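# Flip the gripper housing and return it to its tray

## Task

Flip the loose gripper housing over so it is upside down, then set it back inside its tray. Its two halves must stay joined, and at most about a fingernail's width of the housing may hang out past the tray's open side. The tray is loose, so it must end up resting on all four of its feet on the raised bench top, with no foot sticking out beyond an edge by half or more. Finally release the housing and pull the hands away.

## Robot and tools

Robot: two arms, left_arm (mounted near y = +0.375 m) and right_arm (near y = -0.251 m), both based close to table height. Each ends in a sixteen-motor hand: right_arm has a right hand, and left_arm has a left hand that is its mirror image. A camera stand is fixed behind the arms.

Scene frame: origin at table-top height, halfway between the two nominal arm bases. +z is up, +x points out over the table, and +y points toward the left arm. Image left and right do not match arm names. Reported positions are in metres, and orientations are quaternions (w, x, y, z). Either may be wrong by a few centimetres, more when the arm is stretched far.

Hand point axes, for the right hand: +z runs along the straight fingers toward the tips. +x runs across the palm, away from the thumb. The palm's face is on the -y side, at about y = -0.062. On the left hand, +x points toward the thumb. Straight fingertips reach about 0.12 m past the hand point. A rigid mast near the wrist, on the palm side, can strike objects.

Tool execute_actions(actions, cameras):
- actions is a list of actions. Each action is a table of 1 to 15 rows, and each row is one 1/30 s control step. If an action has fewer than 15 rows, its final row is repeated to fill the 15 steps. One action lasts 0.5 s.
- Each row has exactly 48 numbers, each between -1 and 1, covering both arms even when only one moves, in this order:
  1. Left arm pose offset: dx, dy, dz, rx, ry, rz.
  2. Sixteen left hand motor goals: index_mcp, index_abd, index_pip, index_dip, thumb_cmc, thumb_axl, thumb_mcp, thumb_ipl, middle_mcp, middle_abd, middle_pip, middle_dip, ring_mcp, ring_abd, ring_pip, ring_dip.
  3. Left current_limit, then left speed.
  4. The same 24 numbers for the right arm and hand.
- The pose part is an offset, not a pose. It is measured in the arm's current Hand target axes and counts from the Hand target as it stood when the action began. Every row of that action counts from that same start, not from the row before. Each new action starts from the updated target, so sending the same offset again moves the hand further. Scale: 1.0 equals 0.6 m for dx, dy, dz and 180 degrees for rx, ry, rz. The three rotation numbers together form one rotation vector.
- Each hand motor value is an absolute goal angle, mapped linearly between that hinge's two end stops. Straight positions: mcp -0.75, abd 0.00, pip -0.58, dip -0.70, thumb_cmc -0.71, thumb_axl -0.68, thumb_mcp -0.23, thumb_ipl -0.17. Toward +1, finger mcp, pip and dip curl toward the palm, abd swings the finger away from the thumb, and thumb_cmc brings the thumb around in front of the palm. A 0 in a hand slot is a real goal. To keep a hand unchanged, send back its reported hand_goal, hand_current_limit and hand_speed.
- current_limit maps -1 to 0 mA and +1 to 550 mA, with a minimum of 11 mA. It also limits how fast a finger moves, and very low values may not lift a finger. speed maps to (speed+1)/2 of 8.5 rad/s. Starting values are current_limit +0.4 and speed -0.6, and whatever was last sent stays in effect.
- cameras: list of names, ["all"], or []. If omitted or null, all cameras are shown for an empty actions list and none otherwise. Any unknown name makes the whole call invalid. An empty actions list just returns status and images.
- The call returns once the robot has settled, at most 3 s after the final action.

Tool zoom_image(camera, region): gives an enlarged view of one camera's newest image. region is [x0, y0, x1, y1] in pixels from the top-left corner, at most 504 by 504. Only cameras in the most recent image set can be used. Cameras are cam_head_left, cam_head_right, cam_high, cam_low, cam_left_wrist and cam_right_wrist, all 672x504. The wrist cameras ride on their arms and may lag while the arm moves.

Tool read_manual(section): returns only licence text ("licences"). It does not move the robot.

Tool finished_scene(scene): closes the current scene, numbered 1 or 2, and cannot be undone. The goal must still hold once the robot lets go.

Motion behaviour: each step, the commanded orientation is limited to within 40 degrees of the measured one. The arm then moves toward the target, favouring position. The hand often stops short of the Hand target, especially when loaded, and the right elbow sags under weight. Waiting does not close that gap; the next action, even all zeros, pushes toward the target again. To cover a leftover distance, send it as an offset. To end a push against something, set the target back behind the hand's current position.

Result lines:
- end_effector_position and end_effector_quat_wxyz: the measured hand point.
- Hand target: the clipped goal that the next offsets count from.
- Joint velocities: may read "within noise".
- Joint torques: include gravity, with offsets and noise.
- hand_goal, hand_measured, hand_current_ma: one value per motor, in the row order above. Positive current pushes toward -1.
- hand_state: moving, goal, blocked (still and pressing, or a free finger reading so), or overload.
- hand_current_limit and hand_speed: the current settings.
- MOTOR HOT and OVER-TEMPERATURE FAULT: warnings about heat.

Gripping: a finger presses only when its goal lies past the object's surface. Repeating hand_goal keeps the grip; sending hand_measured back loosens it.

Hazards to avoid:
- Overload: a motor at 495 mA or more for 5 s in total shuts down for 10 s.
- Overheating: holding loads, reaching far, or straining toward an unreachable target heats motors, and at 100 °C the arm drops for 30 to 60 s.
- Arm stops: while an arm is stopped, its hand ignores new commands.
- Dropping parts, releasing them while they move, slamming, or shoving the loose tray.
- Contact between the two hands or arms, including one hand gripping the other's fingers.
- Anything falling off the table or being left off it; this fails the scene.
- Loose objects may occasionally be bumped by outside pushes.

Each tool is called after ">>>" as a command line: name --argument value for each argument, lists and objects as JSON in quotes; but a table of rows of numbers goes row by row, as --pt "numbers of a row", without its own name.

## Session

>>> execute_actions --actions '[]'

Scene clock: 0.00 s.
left_arm: end_effector_position=(+0.1725, -0.2097, +0.3768) hand_goal=(-0.754, +0.000, -0.576, -0.696, -0.714, -0.678, -0.226, -0.168, -0.754, +0.000, -0.576, -0.696, -0.754, +0.000, -0.576, -0.696) hand_measured=(-0.754, +0.000, -0.576, -0.696, -0.714, -0.678, -0.226, -0.168, -0.754, +0.000, -0.576, -0.696, -0.754, +0.000, -0.576, -0.696) hand_current_ma=(+0, +0, +0, +0, +0, +0, +0, +0, +0, +0, +0, +0, +0, +0, +0, +0) hand_state=(goal, goal, goal, goal, goal, goal, goal, goal, goal, goal, goal, goal, goal, goal, goal, goal) hand_current_limit=0.40 hand_speed=-0.60 end_effector_quat_wxyz=(+0.632, +0.618, -0.443, -0.149) | right_arm: end_effector_position=(+0.5314, -0.2628, +0.6062) hand_goal=(-0.754, +0.000, -0.576, -0.696, -0.714, -0.678, -0.226, -0.168, -0.754, +0.000, -0.576, -0.696, -0.754, +0.000, -0.576, -0.696) hand_measured=(-0.754, +0.000, -0.576, -0.696, -0.714, -0.678, -0.226, -0.168, -0.754, +0.000, -0.576, -0.696, -0.754, +0.000, -0.576, -0.696) hand_current_ma=(+0, +0, +0, +0, +0, +0, +0, +0, +0, +0, +0, +0, +0, +0, +0, +0) hand_state=(goal, goal, goal, goal, goal, goal, goal, goal, goal, goal, goal, goal, goal, goal, goal, goal) hand_current_limit=0.40 hand_speed=-0.60 end_effector_quat_wxyz=(+0.492, +0.494, +0.499, +0.514)
Joint positions: left_arm=[-0.938 1.825 1.501 -0.732 1.389 1.438] | right_arm=[-0.006 1.05 1.059 0.004 -0.003 0.018]
Joint velocities: within noise
Joint torques (N m): no reading
Heat: left arm: hottest shoulder 31 °C; right arm: hottest shoulder 25 °C.
Hand target: left_arm +0.1741, -0.2116, +0.3848; +0.637, +0.609, -0.452, -0.139 | right_arm +0.5256, -0.2633, +0.6308; +0.506, +0.482, +0.487, +0.524

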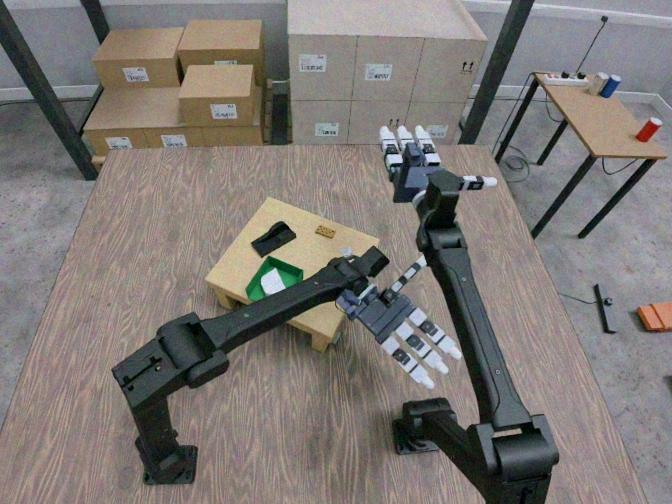

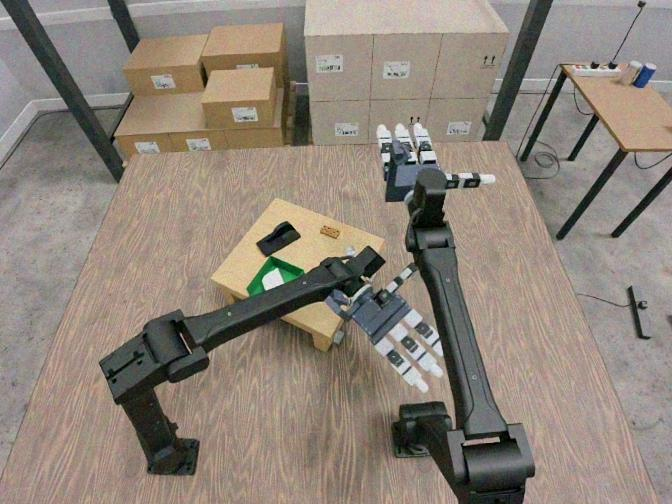

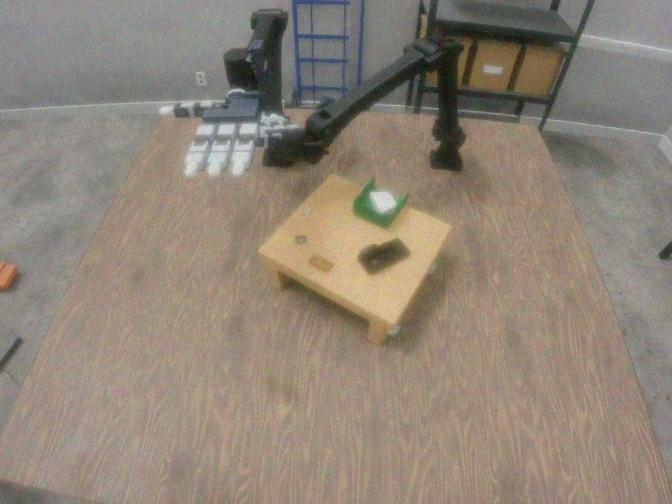

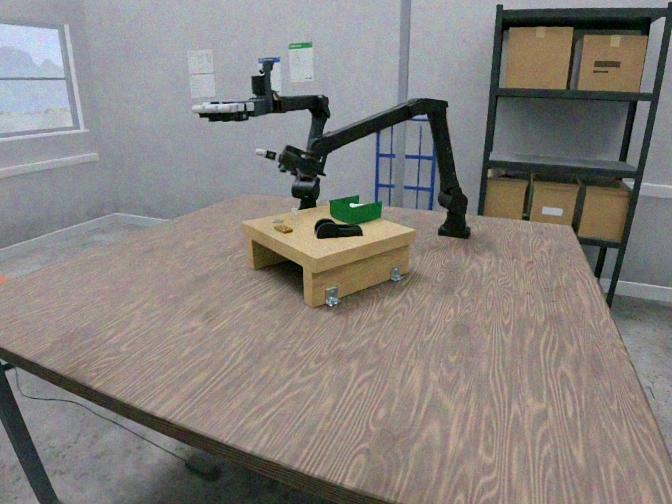

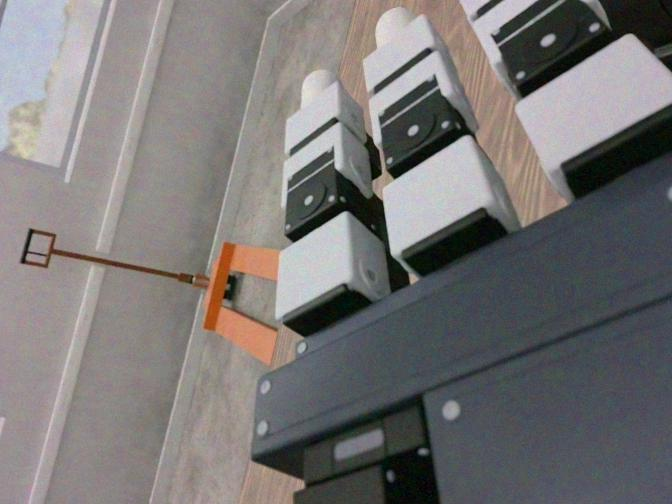

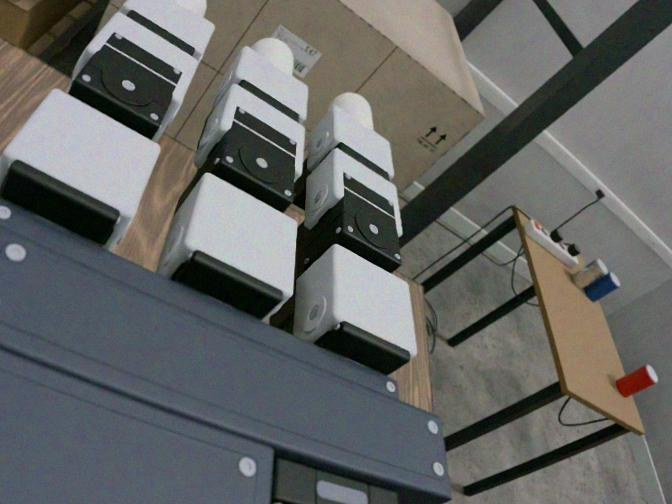

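>>> zoom_image --camera "cam_head_left" --region '[190, 180, 390, 360]'

>>> zoom_image --camera "cam_head_right" --region '[190, 180, 390, 360]'

>>> zoom_image --camera "cam_high" --region '[250, 160, 470, 350]'

>>> zoom_image --camera "cam_low" --region '[230, 170, 430, 320]'

Scaled by 2.520 from the camera's 672x504 image, which has a finer 960x720 frame.

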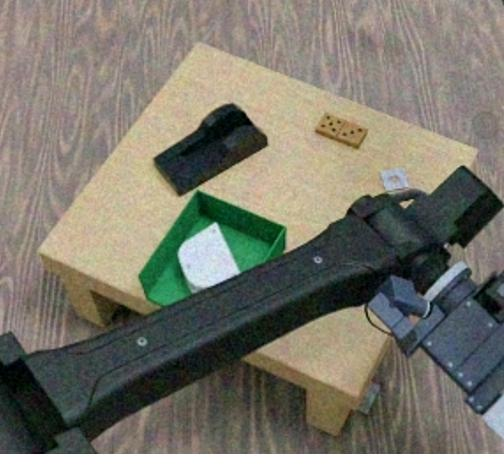

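Scaled by 2.520 from the camera's 672x504 image, which has a finer 960x720 frame.

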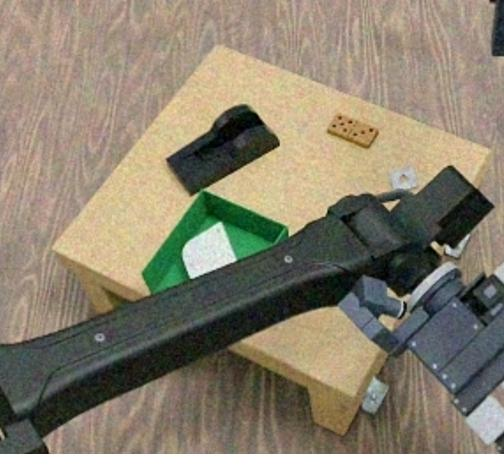

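Scaled by 2.291 from the camera's 672x504 image, which has a finer 960x720 frame.

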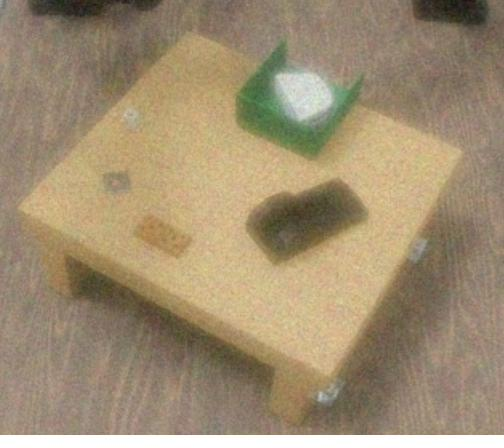

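Scaled by 2.520 from the camera's 672x504 image, which has a finer 960x720 frame.

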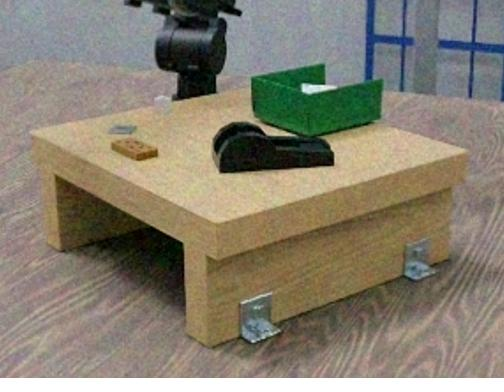

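>>> execute_actions --actions '[[[0.027,-0.0289,-0.1004,0.0136,0.03,-0.005,-0.754,0,-0.576,-0.696,-0.714,-0.678,-0.226,-0.168,-0.754,0,-0.576,-0.696,-0.754,0,-0.576,-0.696,0.4,-0.6,0,0,0,0,0,0,-0.754,0,-0.576,-0.696,-0.714,-0.678,-0.226,-0.168,-0.754,0,-0.576,-0.696,-0.754,0,-0.576,-0.696,0.4,-0.6]],[[0.027,-0.0289,-0.1004,0.0136,0.03,-0.005,-0.754,0,-0.576,-0.696,-0.714,-0.678,-0.226,-0.168,-0.754,0,-0.576,-0.696,-0.754,0,-0.576,-0.696,0.4,-0.6,0,0,0,0,0,0,-0.754,0,-0.576,-0.696,-0.714,-0.678,-0.226,-0.168,-0.754,0,-0.576,-0.696,-0.754,0,-0.576,-0.696,0.4,-0.6]],[[0.027,-0.0289,-0.1004,0.0136,0.03,-0.005,-0.754,0,-0.576,-0.696,-0.714,-0.678,-0.226,-0.168,-0.754,0,-0.576,-0.696,-0.754,0,-0.576,-0.696,0.4,-0.6,0,0,0,0,0,0,-0.754,0,-0.576,-0.696,-0.714,-0.678,-0.226,-0.168,-0.754,0,-0.576,-0.696,-0.754,0,-0.576,-0.696,0.4,-0.6]],[[0.027,-0.0289,-0.1004,0.0136,0.03,-0.005,-0.754,0,-0.576,-0.696,-0.714,-0.678,-0.226,-0.168,-0.754,0,-0.576,-0.696,-0.754,0,-0.576,-0.696,0.4,-0.6,0,0,0,0,0,0,-0.754,0,-0.576,-0.696,-0.714,-0.678,-0.226,-0.168,-0.754,0,-0.576,-0.696,-0.754,0,-0.576,-0.696,0.4,-0.6]]]' --cameras '["cam_head_left", "cam_high"]'

Scene clock: 161.40 s.
left_arm: end_effector_position=(+0.3961, -0.0783, +0.3768) hand_goal=(-0.754, +0.000, -0.576, -0.696, -0.714, -0.678, -0.226, -0.168, -0.754, +0.000, -0.576, -0.696, -0.754, +0.000, -0.576, -0.696) hand_measured=(-0.762, +0.000, -0.576, -0.696, -0.720, -0.678, -0.226, -0.168, -0.762, +0.000, -0.576, -0.696, -0.762, +0.000, -0.576, -0.696) hand_current_ma=(-35, +0, -3, +0, -28, +4, +1, +2, -39, +0, -3, +0, -40, +0, -3, +0) hand_state=(goal, goal, goal, goal, goal, goal, goal, goal, goal, goal, goal, goal, goal, goal, goal, goal) hand_current_limit=0.40 hand_speed=-0.60 end_effector_quat_wxyz=(+0.649, +0.698, -0.303, -0.013) | right_arm: end_effector_position=(+0.5314, -0.2628, +0.6062) hand_goal=(-0.754, +0.000, -0.576, -0.696, -0.714, -0.678, -0.226, -0.168, -0.754, +0.000, -0.576, -0.696, -0.754, +0.000, -0.576, -0.696) hand_measured=(-0.762, +0.000, -0.576, -0.696, -0.722, -0.678, -0.226, -0.168, -0.762, +0.000, -0.576, -0.696, -0.760, +0.000, -0.576, -0.696) hand_current_ma=(-30, +0, -3, +0, -31, +3, +1, +1, -36, +0, -3, +0, -29, +0, -3, +0) hand_state=(goal, goal, goal, goal, goal, goal, goal, goal, goal, goal, goal, goal, goal, goal, goal, goal) hand_current_limit=0.40 hand_speed=-0.60 end_effector_quat_wxyz=(+0.492, +0.494, +0.499, +0.514)
Joint positions: left_arm=[-0.513 1.825 1.501 -0.732 1.389 1.438] | right_arm=[-0.006 1.05 1.059 0.004 -0.003 0.018]
Joint torques (N m): left_arm=[-1.85 -18.08 9.8 1.21 0.99 0.14] | right_arm=[0.73 -7.41 13.94 3.21 -0.1 -0.08]
Heat: left arm: hottest shoulder 38 °C; right arm: hottest elbow 45 °C.
Hand target: left_arm +0.3959, -0.0816, +0.3849; +0.651, +0.690, -0.315, -0.004 | right_arm +0.5256, -0.2633, +0.6308; +0.506, +0.482, +0.487, +0.524
Off the commanded pose: left_arm 0.009 m, 2 deg | right_arm 0.025 m, 3 deg.
Images, in order (width x height): cam_head_left 672x504, cam_high 672x504.

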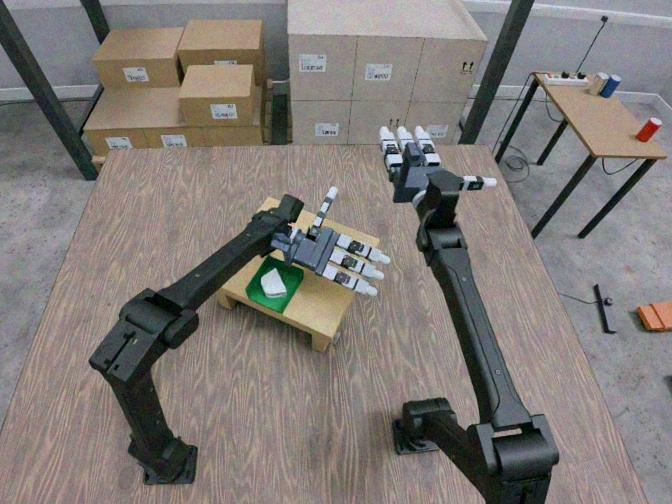

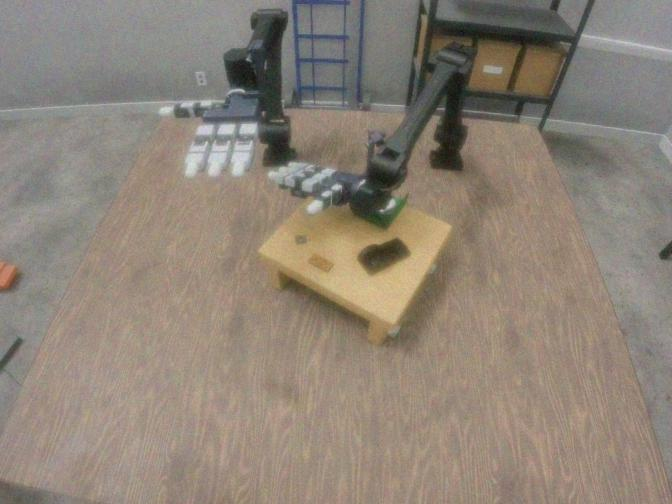

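>>> zoom_image --camera "cam_head_left" --region '[200, 180, 400, 360]'

Scaled by 2.520 from the camera's 672x504 image, which has a finer 960x720 frame.

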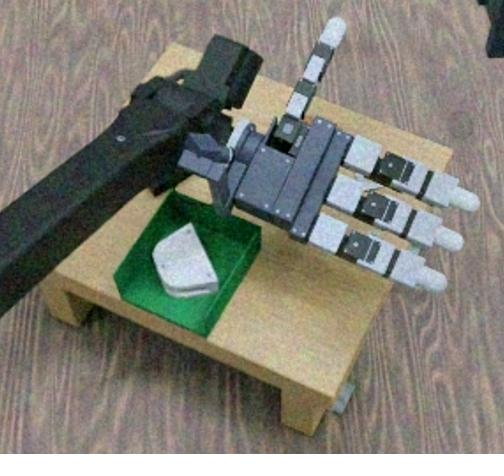

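>>> execute_actions --actions '[]'

Scene clock: 243.17 s.
left_arm: end_effector_position=(+0.3961, -0.0783, +0.3768) hand_goal=(-0.754, +0.000, -0.576, -0.696, -0.714, -0.678, -0.226, -0.168, -0.754, +0.000, -0.576, -0.696, -0.754, +0.000, -0.576, -0.696) hand_measured=(-0.762, +0.000, -0.576, -0.696, -0.720, -0.678, -0.226, -0.168, -0.762, +0.000, -0.576, -0.696, -0.762, +0.000, -0.576, -0.696) hand_current_ma=(-35, +0, -3, +0, -28, +4, +1, +2, -39, +0, -3, +0, -40, +0, -3, +0) hand_state=(goal, goal, goal, goal, goal, goal, goal, goal, goal, goal, goal, goal, goal, goal, goal, goal) hand_current_limit=0.40 hand_speed=-0.60 end_effector_quat_wxyz=(+0.649, +0.698, -0.303, -0.013) | right_arm: end_effector_position=(+0.5314, -0.2628, +0.6062) hand_goal=(-0.754, +0.000, -0.576, -0.696, -0.714, -0.678, -0.226, -0.168, -0.754, +0.000, -0.576, -0.696, -0.754, +0.000, -0.576, -0.696) hand_measured=(-0.762, +0.000, -0.576, -0.696, -0.722, -0.678, -0.226, -0.168, -0.762, +0.000, -0.576, -0.696, -0.760, +0.000, -0.576, -0.696) hand_current_ma=(-30, +0, -3, +0, -31, +3, +1, +1, -36, +0, -3, +0, -29, +0, -3, +0) hand_state=(goal, goal, goal, goal, goal, goal, goal, goal, goal, goal, goal, goal, goal, goal, goal, goal) hand_current_limit=0.40 hand_speed=-0.60 end_effector_quat_wxyz=(+0.492, +0.494, +0.499, +0.514)
Joint positions: left_arm=[-0.513 1.825 1.501 -0.732 1.389 1.438] | right_arm=[-0.006 1.05 1.059 0.004 -0.003 0.018]
Joint velocities: within noise
Joint torques (N m): left_arm=[-1.26 -18.26 9.84 1.07 1.03 0.1] | right_arm=[0.44 -8 13.94 3.18 -0.06 -0.05]
Heat: left arm: hottest shoulder 38 °C; right arm: hottest elbow 47 °C.
Hand target: left_arm +0.3959, -0.0816, +0.3849; +0.651, +0.690, -0.315, -0.004 | right_arm +0.5256, -0.2633, +0.6308; +0.506, +0.482, +0.487, +0.524
Off the commanded pose: left_arm 0.009 m, 2 deg | right_arm 0.025 m, 3 deg.
camera_calibration:
cam_left_wrist: T_world_to_cam=[[-0.36753, 0.353336, -0.860276, 0.462751], [0.874141, 0.447031, -0.189846, -0.289232], [0.317491, -0.821777, -0.473163, 0.110351], [0, 0, 0, 1]] pos_world=[0.387868, 0.0564726, 0.395398]

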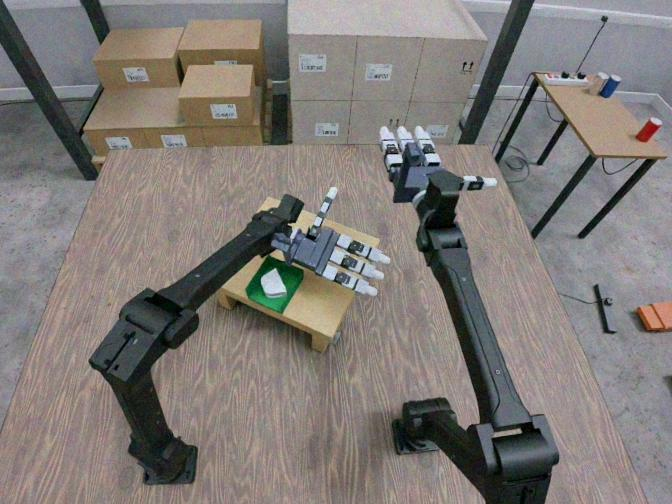

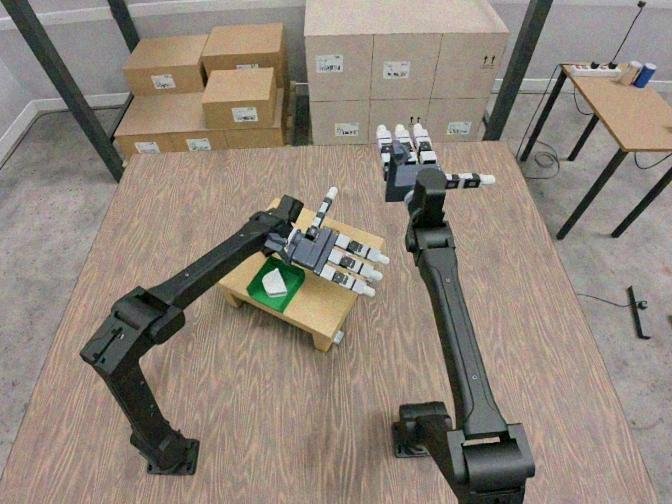

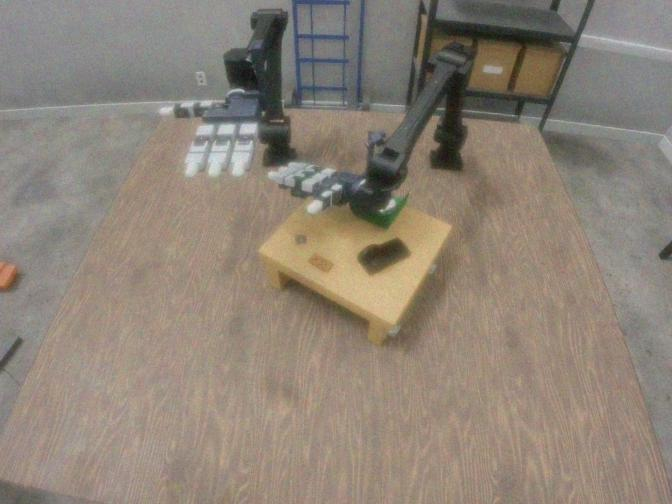

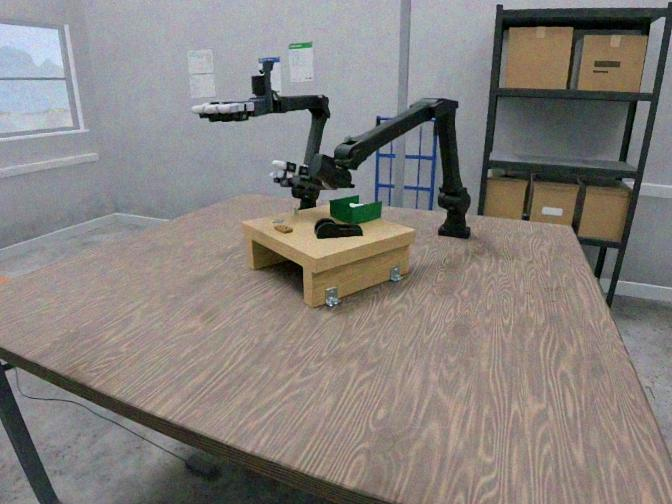

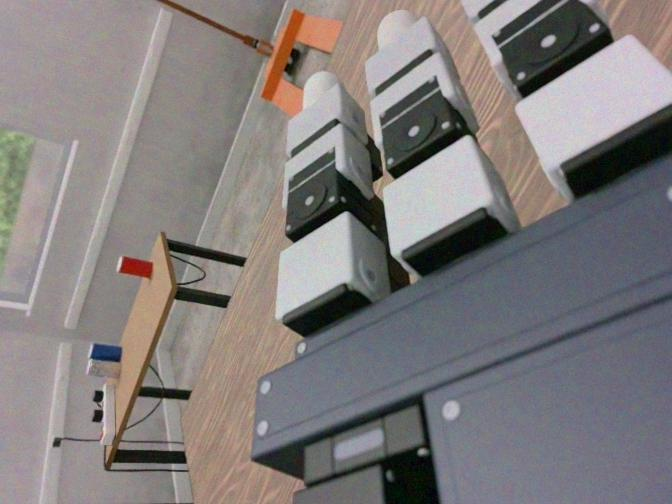

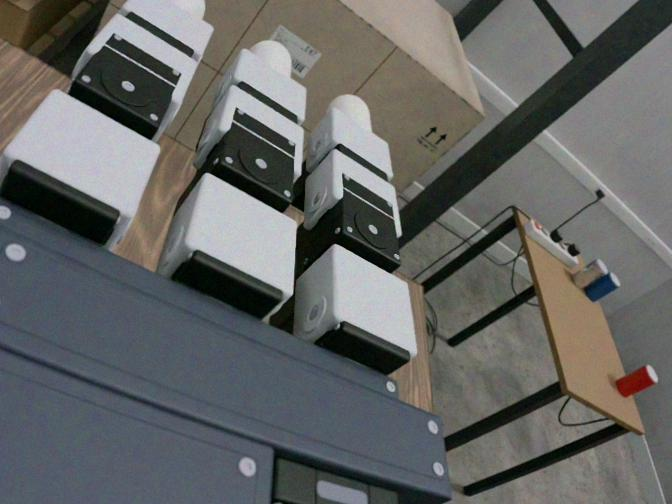

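>>> zoom_image --camera "cam_head_right" --region '[230, 240, 330, 320]'

>>> zoom_image --camera "cam_head_left" --region '[230, 240, 330, 320]'

>>> zoom_image --camera "cam_low" --region '[300, 180, 420, 270]'

Scaled by 5.040 from the camera's 672x504 image, which has a finer 960x720 frame.

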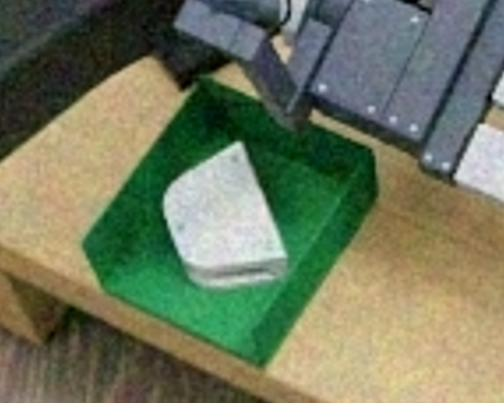

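Scaled by 5.040 from the camera's 672x504 image, which has a finer 960x720 frame.

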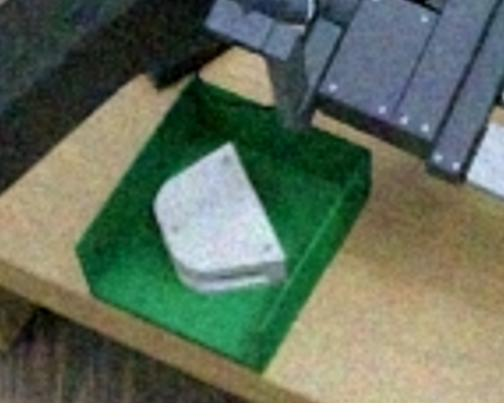

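Scaled by 4.200 from the camera's 672x504 image, which has a finer 960x720 frame.

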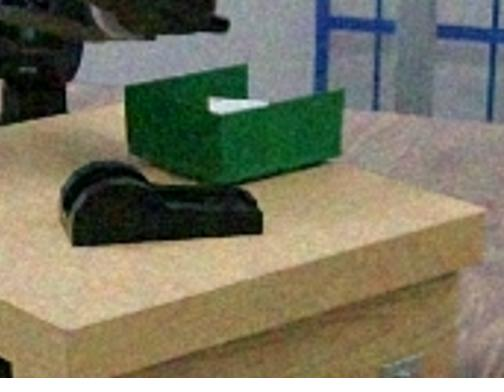

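>>> execute_actions --actions '[[[-0.0125,0.0408,-0.066,-0.0089,0.0733,-0.0715,-0.754,0,-0.576,-0.696,-0.714,-0.678,-0.226,-0.168,-0.754,0,-0.576,-0.696,-0.754,0,-0.576,-0.696,0.4,-0.6,0,0,0,0,0,0,-0.754,0,-0.576,-0.696,-0.714,-0.678,-0.226,-0.168,-0.754,0,-0.576,-0.696,-0.754,0,-0.576,-0.696,0.4,-0.6]],[[-0.0125,0.0408,-0.066,-0.0089,0.0733,-0.0715,-0.754,0,-0.576,-0.696,-0.714,-0.678,-0.226,-0.168,-0.754,0,-0.576,-0.696,-0.754,0,-0.576,-0.696,0.4,-0.6,0,0,0,0,0,0,-0.754,0,-0.576,-0.696,-0.714,-0.678,-0.226,-0.168,-0.754,0,-0.576,-0.696,-0.754,0,-0.576,-0.696,0.4,-0.6]],[[-0.0167,0,-0.0833,0,0.0861,0,-0.754,0,-0.576,-0.696,-0.714,-0.678,-0.226,-0.168,-0.754,0,-0.576,-0.696,-0.754,0,-0.576,-0.696,0.4,-0.6,0,0,0,0,0,0,-0.754,0,-0.576,-0.696,-0.714,-0.678,-0.226,-0.168,-0.754,0,-0.576,-0.696,-0.754,0,-0.576,-0.696,0.4,-0.6]]]' --cameras '["cam_head_left"]'

Scene clock: 554.40 s.
left_arm: end_effector_position=(+0.3817, +0.0515, +0.4317) hand_goal=(-0.754, +0.000, -0.576, -0.696, -0.714, -0.678, -0.226, -0.168, -0.754, +0.000, -0.576, -0.696, -0.754, +0.000, -0.576, -0.696) hand_measured=(-0.762, +0.000, -0.576, -0.696, -0.722, -0.678, -0.226, -0.168, -0.764, +0.000, -0.576, -0.696, -0.764, +0.000, -0.576, -0.696) hand_current_ma=(-42, +0, -3, +0, -35, +4, +1, +2, -45, +0, -3, +0, -46, +0, -3, +0) hand_state=(goal, goal, goal, goal, goal, goal, goal, goal, goal, goal, goal, goal, goal, goal, goal, goal) hand_current_limit=0.40 hand_speed=-0.60 end_effector_quat_wxyz=(+0.676, +0.727, +0.087, +0.082) | right_arm: end_effector_position=(+0.5314, -0.2628, +0.6062) hand_goal=(-0.754, +0.000, -0.576, -0.696, -0.714, -0.678, -0.226, -0.168, -0.754, +0.000, -0.576, -0.696, -0.754, +0.000, -0.576, -0.696) hand_measured=(-0.762, +0.000, -0.576, -0.696, -0.722, -0.678, -0.226, -0.168, -0.762, +0.000, -0.576, -0.696, -0.760, +0.000, -0.576, -0.696) hand_current_ma=(-30, +0, -3, +0, -31, +3, +1, +1, -36, +0, -3, +0, -29, +0, -3, +0) hand_state=(goal, goal, goal, goal, goal, goal, goal, goal, goal, goal, goal, goal, goal, goal, goal, goal) hand_current_limit=0.40 hand_speed=-0.60 end_effector_quat_wxyz=(+0.492, +0.494, +0.499, +0.514)
Joint positions: left_arm=[-0.42 1.214 0.769 0.328 0.901 0.095] | right_arm=[-0.006 1.05 1.059 0.004 -0.003 0.018]
Joint torques (N m): left_arm=[-1.08 -9.17 8.36 3.32 -0.04 -0.05] | right_arm=[0.73 -7.82 13.76 3.25 -0.06 -0.06]
Heat: left arm: hottest shoulder 38 °C; right arm: hottest elbow 54 °C.
Hand target: left_arm +0.3821, +0.0486, +0.4340; +0.700, +0.701, +0.096, +0.095 | right_arm +0.5256, -0.2633, +0.6308; +0.506, +0.482, +0.487, +0.524
Off the commanded pose: left_arm 0.004 m, 5 deg | right_arm 0.025 m, 3 deg.
Images, in order (width x height): cam_head_left 672x504.

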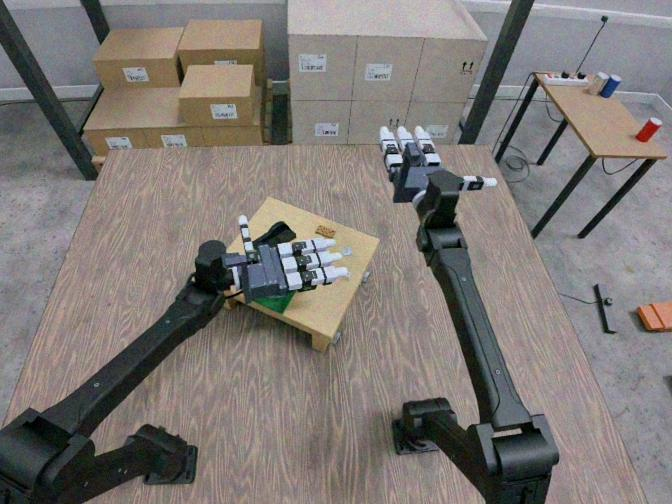

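>>> execute_actions --actions '[[[0.006,0,-0.085,0,0.0861,0,-0.754,0,-0.576,-0.696,-0.714,-0.678,-0.226,-0.168,-0.754,0,-0.576,-0.696,-0.754,0,-0.576,-0.696,0.4,-0.6,-0.002,-0.0778,-0.0628,0,0,0,-0.754,0,-0.576,-0.696,-0.714,-0.678,-0.226,-0.168,-0.754,0,-0.576,-0.696,-0.754,0,-0.576,-0.696,0.4,-0.6]],[[0.0287,0,-0.0897,0,0.0842,0,-0.754,0,-0.576,-0.696,-0.714,-0.678,-0.226,-0.168,-0.754,0,-0.576,-0.696,-0.754,0,-0.576,-0.696,0.4,-0.6,-0.002,-0.0778,-0.0628,0,0,0,-0.754,0,-0.576,-0.696,-0.714,-0.678,-0.226,-0.168,-0.754,0,-0.576,-0.696,-0.754,0,-0.576,-0.696,0.4,-0.6]],[[0.0512,0,-0.0792,0,0.084,0,-0.754,0,-0.576,-0.696,-0.714,-0.678,-0.226,-0.168,-0.754,0,-0.576,-0.696,-0.754,0,-0.576,-0.696,0.4,-0.6,-0.002,-0.0778,-0.0628,0,0,0,-0.754,0,-0.576,-0.696,-0.714,-0.678,-0.226,-0.168,-0.754,0,-0.576,-0.696,-0.754,0,-0.576,-0.696,0.4,-0.6]],[[0,0,0,0,0,-0.125,-0.754,0,-0.576,-0.696,-0.714,-0.678,-0.226,-0.168,-0.754,0,-0.576,-0.696,-0.754,0,-0.576,-0.696,0.4,-0.6,-0.002,-0.0778,-0.0628,0,0,0,-0.754,0,-0.576,-0.696,-0.714,-0.678,-0.226,-0.168,-0.754,0,-0.576,-0.696,-0.754,0,-0.576,-0.696,0.4,-0.6]],[[0,0,0,0,0,-0.125,-0.754,0,-0.576,-0.696,-0.714,-0.678,-0.226,-0.168,-0.754,0,-0.576,-0.696,-0.754,0,-0.576,-0.696,0.4,-0.6,-0.002,-0.0778,-0.0628,0,0,0,-0.754,0,-0.576,-0.696,-0.714,-0.678,-0.226,-0.168,-0.754,0,-0.576,-0.696,-0.754,0,-0.576,-0.696,0.4,-0.6]],[[0,0,0,0,0,-0.125,-0.754,0,-0.576,-0.696,-0.714,-0.678,-0.226,-0.168,-0.754,0,-0.576,-0.696,-0.754,0,-0.576,-0.696,0.4,-0.6,-0.002,-0.0778,-0.0628,0,0,0,-0.754,0,-0.576,-0.696,-0.714,-0.678,-0.226,-0.168,-0.754,0,-0.576,-0.696,-0.754,0,-0.576,-0.696,0.4,-0.6]],[[0,0,0,0,0,-0.125,-0.754,0,-0.576,-0.696,-0.714,-0.678,-0.226,-0.168,-0.754,0,-0.576,-0.696,-0.754,0,-0.576,-0.696,0.4,-0.6,0,0,0,0,0,0,-0.754,0,-0.576,-0.696,-0.714,-0.678,-0.226,-0.168,-0.754,0,-0.576,-0.696,-0.754,0,-0.576,-0.696,0.4,-0.6]]]' --cameras '["cam_head_left", "cam_left_wrist", "cam_high"]'

Scene clock: 597.70 s.
left_arm: end_effector_position=(+0.3441, +0.2065, +0.4009) hand_goal=(-0.754, +0.000, -0.576, -0.696, -0.714, -0.678, -0.226, -0.168, -0.754, +0.000, -0.576, -0.696, -0.754, +0.000, -0.576, -0.696) hand_measured=(-0.756, -0.002, -0.576, -0.696, -0.716, -0.678, -0.226, -0.168, -0.756, -0.002, -0.576, -0.696, -0.758, -0.002, -0.576, -0.696) hand_current_ma=(-13, -7, -3, +0, -10, +4, +3, +2, -14, -7, -3, +0, -14, -5, -3, +0) hand_state=(goal, goal, goal, goal, goal, goal, goal, goal, goal, goal, goal, goal, goal, goal, goal, goal) hand_current_limit=0.40 hand_speed=-0.60 end_effector_quat_wxyz=(+0.670, +0.192, +0.699, -0.164) | right_arm: end_effector_position=(+0.3202, -0.2703, +0.3294) hand_goal=(-0.754, +0.000, -0.576, -0.696, -0.714, -0.678, -0.226, -0.168, -0.754, +0.000, -0.576, -0.696, -0.754, +0.000, -0.576, -0.696) hand_measured=(-0.764, +0.000, -0.576, -0.696, -0.724, -0.678, -0.226, -0.168, -0.766, +0.000, -0.576, -0.696, -0.762, +0.000, -0.576, -0.696) hand_current_ma=(-40, +0, -3, +0, -40, +3, +1, +1, -48, +0, -3, +0, -39, +0, -3, +0) hand_state=(goal, goal, goal, goal, goal, goal, goal, goal, goal, goal, goal, goal, goal, goal, goal, goal) hand_current_limit=0.40 hand_speed=-0.60 end_effector_quat_wxyz=(+0.498, +0.489, +0.492, +0.520)
Joint positions: left_arm=[-0.737 0.711 0.661 -0.001 -0.236 -1.554] | right_arm=[-0.022 0.456 0.068 0.426 -0.017 0.018]
Joint torques (N m): left_arm=[0.09 -4.07 13.86 2.02 0.14 -0.06] | right_arm=[0.79 0.03 10.77 2.96 -0.27 -0.07]
Heat: left arm: hottest elbow 38 °C; right arm: hottest elbow 56 °C.
Hand target: left_arm +0.3458, +0.2087, +0.4341; +0.685, +0.175, +0.686, -0.175 | right_arm +0.3173, -0.2715, +0.3372; +0.506, +0.482, +0.487, +0.524
Off the commanded pose: left_arm 0.033 m, 3 deg | right_arm 0.008 m, 1 deg.
camera_calibration:
cam_left_wrist: T_world_to_cam=[[-0.308978, -0.570952, 0.760623, -0.115329], [-0.903135, -0.0745571, -0.422834, 0.44601], [0.298127, -0.817591, -0.49261, 0.385907], [0, 0, 0, 1]] pos_world=[0.252123, 0.28292, 0.466412]
Images, in order (width x height): cam_head_left 672x504, cam_high 672x504, cam_left_wrist 672x504.

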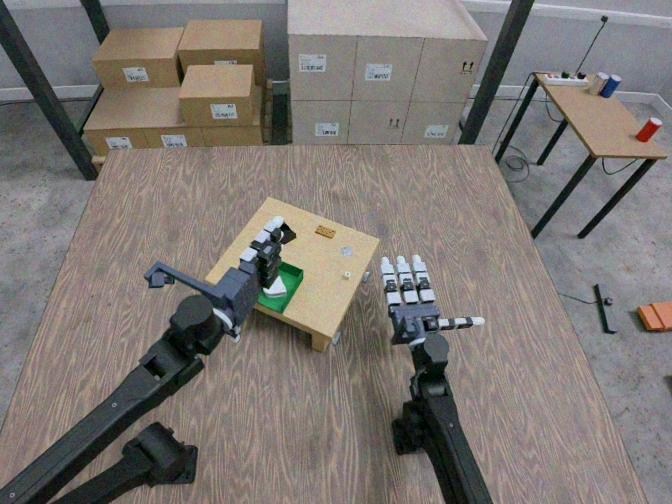

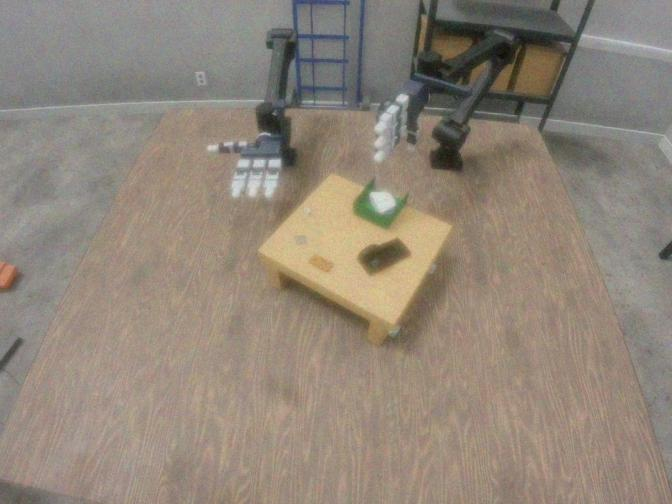

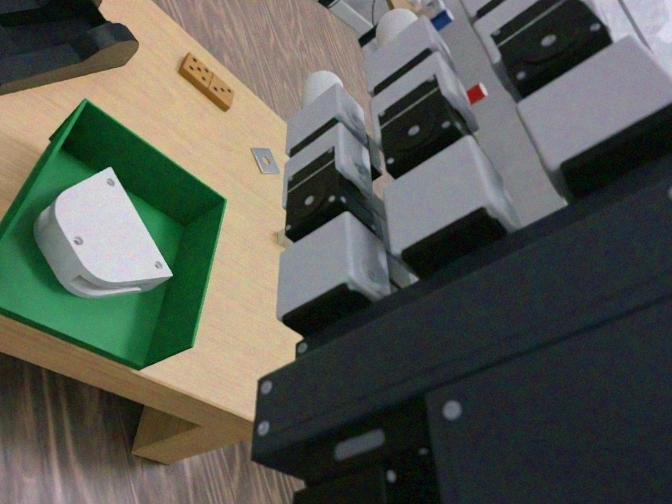

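>>> zoom_image --camera "cam_left_wrist" --region '[0, 90, 240, 380]'

Scaled by 1.738 from the camera's 672x504 image, which has a finer 960x720 frame.

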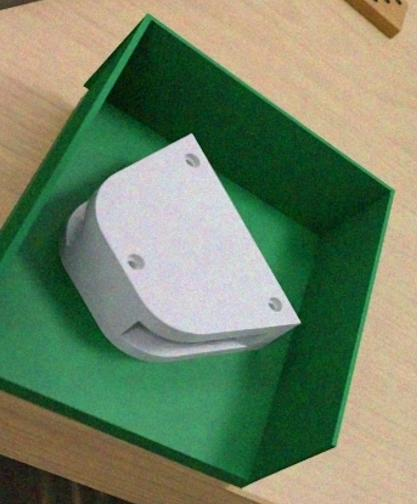

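>>> execute_actions --actions '[[[0.1,-0.0075,0.08,0,0,0,-0.754,0,-0.576,-0.696,-0.714,-0.678,-0.226,-0.168,-0.754,0,-0.576,-0.696,-0.754,0,-0.576,-0.696,0.4,-0.6,0,0,0,0,0,0,-0.754,0,-0.576,-0.696,-0.714,-0.678,-0.226,-0.168,-0.754,0,-0.576,-0.696,-0.754,0,-0.576,-0.696,0.4,-0.6]]]' --cameras '["cam_left_wrist"]'

>>> zoom_image --camera "cam_left_wrist" --region '[0, 90, 280, 430]'

Scene clock: 625.77 s.
left_arm: end_effector_position=(+0.3820, +0.1809, +0.3658) hand_goal=(-0.754, +0.000, -0.576, -0.696, -0.714, -0.678, -0.226, -0.168, -0.754, +0.000, -0.576, -0.696, -0.754, +0.000, -0.576, -0.696) hand_measured=(-0.756, -0.002, -0.576, -0.696, -0.716, -0.678, -0.226, -0.168, -0.756, -0.002, -0.576, -0.696, -0.756, -0.002, -0.576, -0.696) hand_current_ma=(-11, -10, -3, +0, -9, +4, +3, +2, -12, -9, -3, +0, -13, -7, -3, +0) hand_state=(goal, goal, goal, goal, goal, goal, goal, goal, goal, goal, goal, goal, goal, goal, goal, goal) hand_current_limit=0.40 hand_speed=-0.60 end_effector_quat_wxyz=(+0.673, +0.187, +0.695, -0.169) | right_arm: end_effector_position=(+0.3202, -0.2703, +0.3294) hand_goal=(-0.754, +0.000, -0.576, -0.696, -0.714, -0.678, -0.226, -0.168, -0.754, +0.000, -0.576, -0.696, -0.754, +0.000, -0.576, -0.696) hand_measured=(-0.764, +0.000, -0.576, -0.696, -0.724, -0.678, -0.226, -0.168, -0.766, +0.000, -0.576, -0.696, -0.762, +0.000, -0.576, -0.696) hand_current_ma=(-40, +0, -3, +0, -40, +3, +1, +1, -48, +0, -3, +0, -39, +0, -3, +0) hand_state=(goal, goal, goal, goal, goal, goal, goal, goal, goal, goal, goal, goal, goal, goal, goal, goal) hand_current_limit=0.40 hand_speed=-0.60 end_effector_quat_wxyz=(+0.498, +0.489, +0.492, +0.520)
Joint positions: left_arm=[-0.711 0.887 0.637 0.213 -0.21 -1.562] | right_arm=[-0.022 0.456 0.068 0.426 -0.017 0.018]
Joint torques (N m): left_arm=[-0.44 -4.31 9.83 3.75 0.13 -0.05] | right_arm=[0.56 0.44 10.86 2.92 -0.24 -0.09]
Heat: left arm: hottest elbow 40 °C; right arm: hottest elbow 56 °C.
Hand target: left_arm +0.3857, +0.1817, +0.3741; +0.685, +0.175, +0.685, -0.175 | right_arm +0.3173, -0.2715, +0.3372; +0.506, +0.482, +0.487, +0.524
Off the commanded pose: left_arm 0.009 m, 2 deg | right_arm 0.008 m, 1 deg.
camera_calibration:
cam_left_wrist: T_world_to_cam=[[-0.31344, -0.558145, 0.768264, -0.0950063], [-0.900706, -0.0815339, -0.426709, 0.465343], [0.300805, -0.825728, -0.477168, 0.331233], [0, 0, 0, 1]] pos_world=[0.289723, 0.258422, 0.42961]
Images, in order (width x height): cam_left_wrist 672x504.

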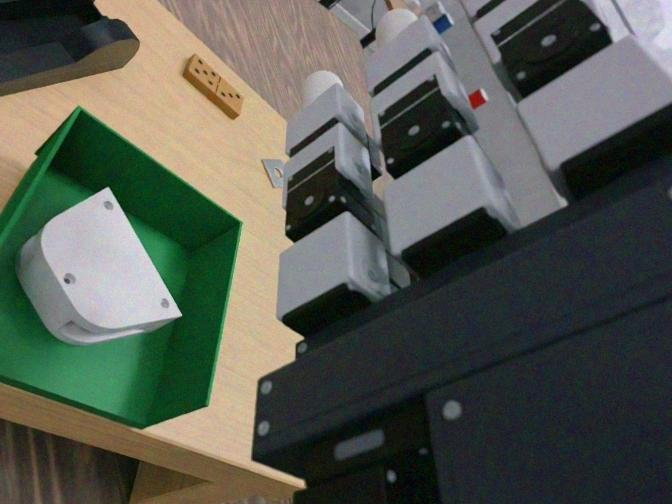

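Scaled by 1.482 from the camera's 672x504 image, which has a finer 960x720 frame.

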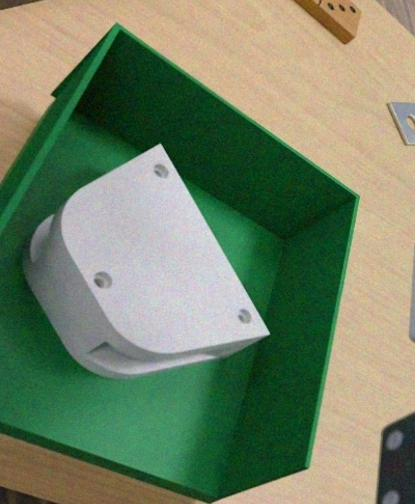

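>>> zoom_image --camera "cam_left_wrist" --region '[60, 330, 260, 480]'

>>> zoom_image --camera "cam_left_wrist" --region '[0, 180, 200, 360]'

Scaled by 2.520 from the camera's 672x504 image, which has a finer 960x720 frame.

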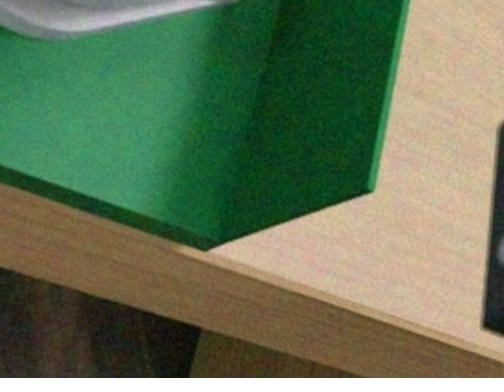

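Scaled by 2.520 from the camera's 672x504 image, which has a finer 960x720 frame.

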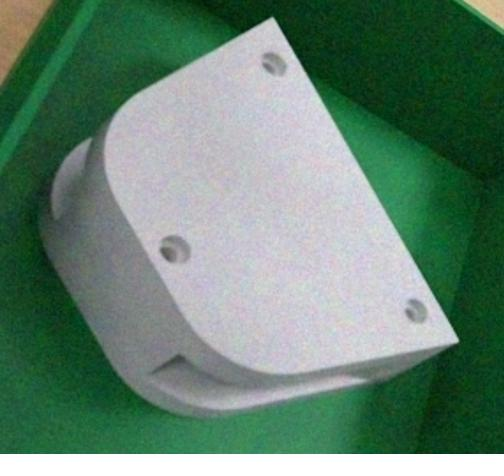

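>>> execute_actions --actions '[[[-0.0667,0,0,0.0884,0,0.0884,-0.754,0,-0.576,-0.696,-0.714,-0.678,-0.226,-0.168,-0.754,0,0.88,0.17,-0.754,0,0.88,0.17,0.4,-0.6,0,0,0,0,0,0,-0.754,0,-0.576,-0.696,-0.714,-0.678,-0.226,-0.168,-0.754,0,-0.576,-0.696,-0.754,0,-0.576,-0.696,0.4,-0.6]],[[-0.0617,-0.0327,0.0117,0.0884,0,0.0884,-0.754,0,-0.576,-0.696,-0.714,-0.678,-0.226,-0.168,-0.754,0,0.88,0.17,-0.754,0,0.88,0.17,0.4,-0.6,0,0,0,0,0,0,-0.754,0,-0.576,-0.696,-0.714,-0.678,-0.226,-0.168,-0.754,0,-0.576,-0.696,-0.754,0,-0.576,-0.696,0.4,-0.6]],[[-0.0225,-0.027,0.039,0.0884,0,0.0884,-0.754,0,-0.576,-0.696,-0.714,-0.678,-0.226,-0.168,-0.754,0,0.88,0.17,-0.754,0,0.88,0.17,0.4,-0.6,0,0,0,0,0,0,-0.754,0,-0.576,-0.696,-0.714,-0.678,-0.226,-0.168,-0.754,0,-0.576,-0.696,-0.754,0,-0.576,-0.696,0.4,-0.6]],[[-0.026,-0.005,0.0477,0.0884,0,0.0884,-0.754,0,-0.576,-0.696,-0.714,-0.678,-0.226,-0.168,-0.754,0,0.88,0.17,-0.754,0,0.88,0.17,0.4,-0.6,0,0,0,0,0,0,-0.754,0,-0.576,-0.696,-0.714,-0.678,-0.226,-0.168,-0.754,0,-0.576,-0.696,-0.754,0,-0.576,-0.696,0.4,-0.6]]]' --cameras '["cam_head_left"]'

Scene clock: 1051.00 s.
left_arm: end_effector_position=(+0.3521, +0.0943, +0.4215) hand_goal=(-0.754, +0.000, -0.576, -0.696, -0.714, -0.678, -0.226, -0.168, -0.754, +0.000, +0.880, +0.170, -0.754, +0.000, +0.880, +0.170) hand_measured=(-0.758, -0.002, -0.576, -0.696, -0.716, -0.678, -0.226, -0.168, -0.756, -0.002, +0.876, +0.168, -0.756, -0.002, +0.876, +0.168) hand_current_ma=(-16, -10, -2, +0, -13, +4, +3, +2, -14, -9, -15, -11, -14, -7, -14, -11) hand_state=(goal, goal, goal, goal, goal, goal, goal, goal, goal, goal, goal, goal, goal, goal, goal, goal) hand_current_limit=0.40 hand_speed=-0.60 end_effector_quat_wxyz=(+0.487, +0.797, +0.330, -0.136) | right_arm: end_effector_position=(+0.3202, -0.2703, +0.3294) hand_goal=(-0.754, +0.000, -0.576, -0.696, -0.714, -0.678, -0.226, -0.168, -0.754, +0.000, -0.576, -0.696, -0.754, +0.000, -0.576, -0.696) hand_measured=(-0.764, +0.000, -0.576, -0.696, -0.724, -0.678, -0.226, -0.168, -0.766, +0.000, -0.576, -0.696, -0.762, +0.000, -0.576, -0.696) hand_current_ma=(-40, +0, -3, +0, -40, +3, +1, +1, -48, +0, -3, +0, -39, +0, -3, +0) hand_state=(goal, goal, goal, goal, goal, goal, goal, goal, goal, goal, goal, goal, goal, goal, goal, goal) hand_current_limit=0.40 hand_speed=-0.60 end_effector_quat_wxyz=(+0.498, +0.489, +0.492, +0.520)
Joint positions: left_arm=[-0.372 0.998 1.017 -0.883 0.872 0.067] | right_arm=[-0.022 0.456 0.068 0.426 -0.017 0.018]
Joint torques (N m): left_arm=[0.26 -5.3 12.97 1.32 0.45 0.29] | right_arm=[-0.15 -0.44 10.78 2.91 -0.25 -0.01]
Heat: left arm: hottest elbow 41 °C; right arm: hottest elbow 55 °C.
Hand target: left_arm +0.3627, +0.0918, +0.4443; +0.484, +0.809, +0.310, -0.124 | right_arm +0.3173, -0.2715, +0.3372; +0.506, +0.482, +0.487, +0.524
Off the commanded pose: left_arm 0.025 m, 3 deg | right_arm 0.008 m, 1 deg.
Images, in order (width x height): cam_head_left 672x504.

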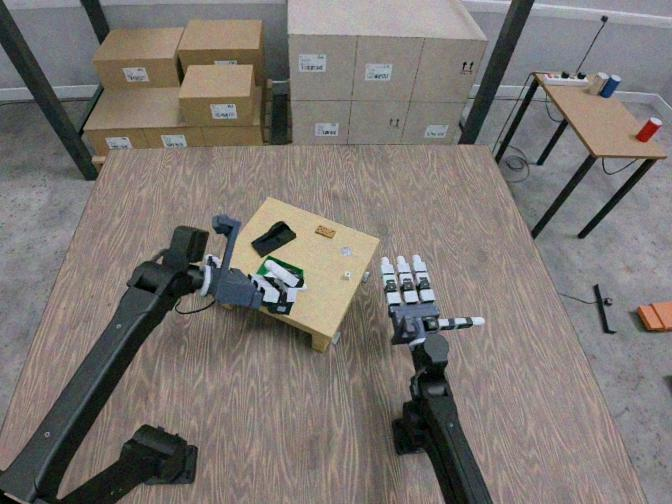

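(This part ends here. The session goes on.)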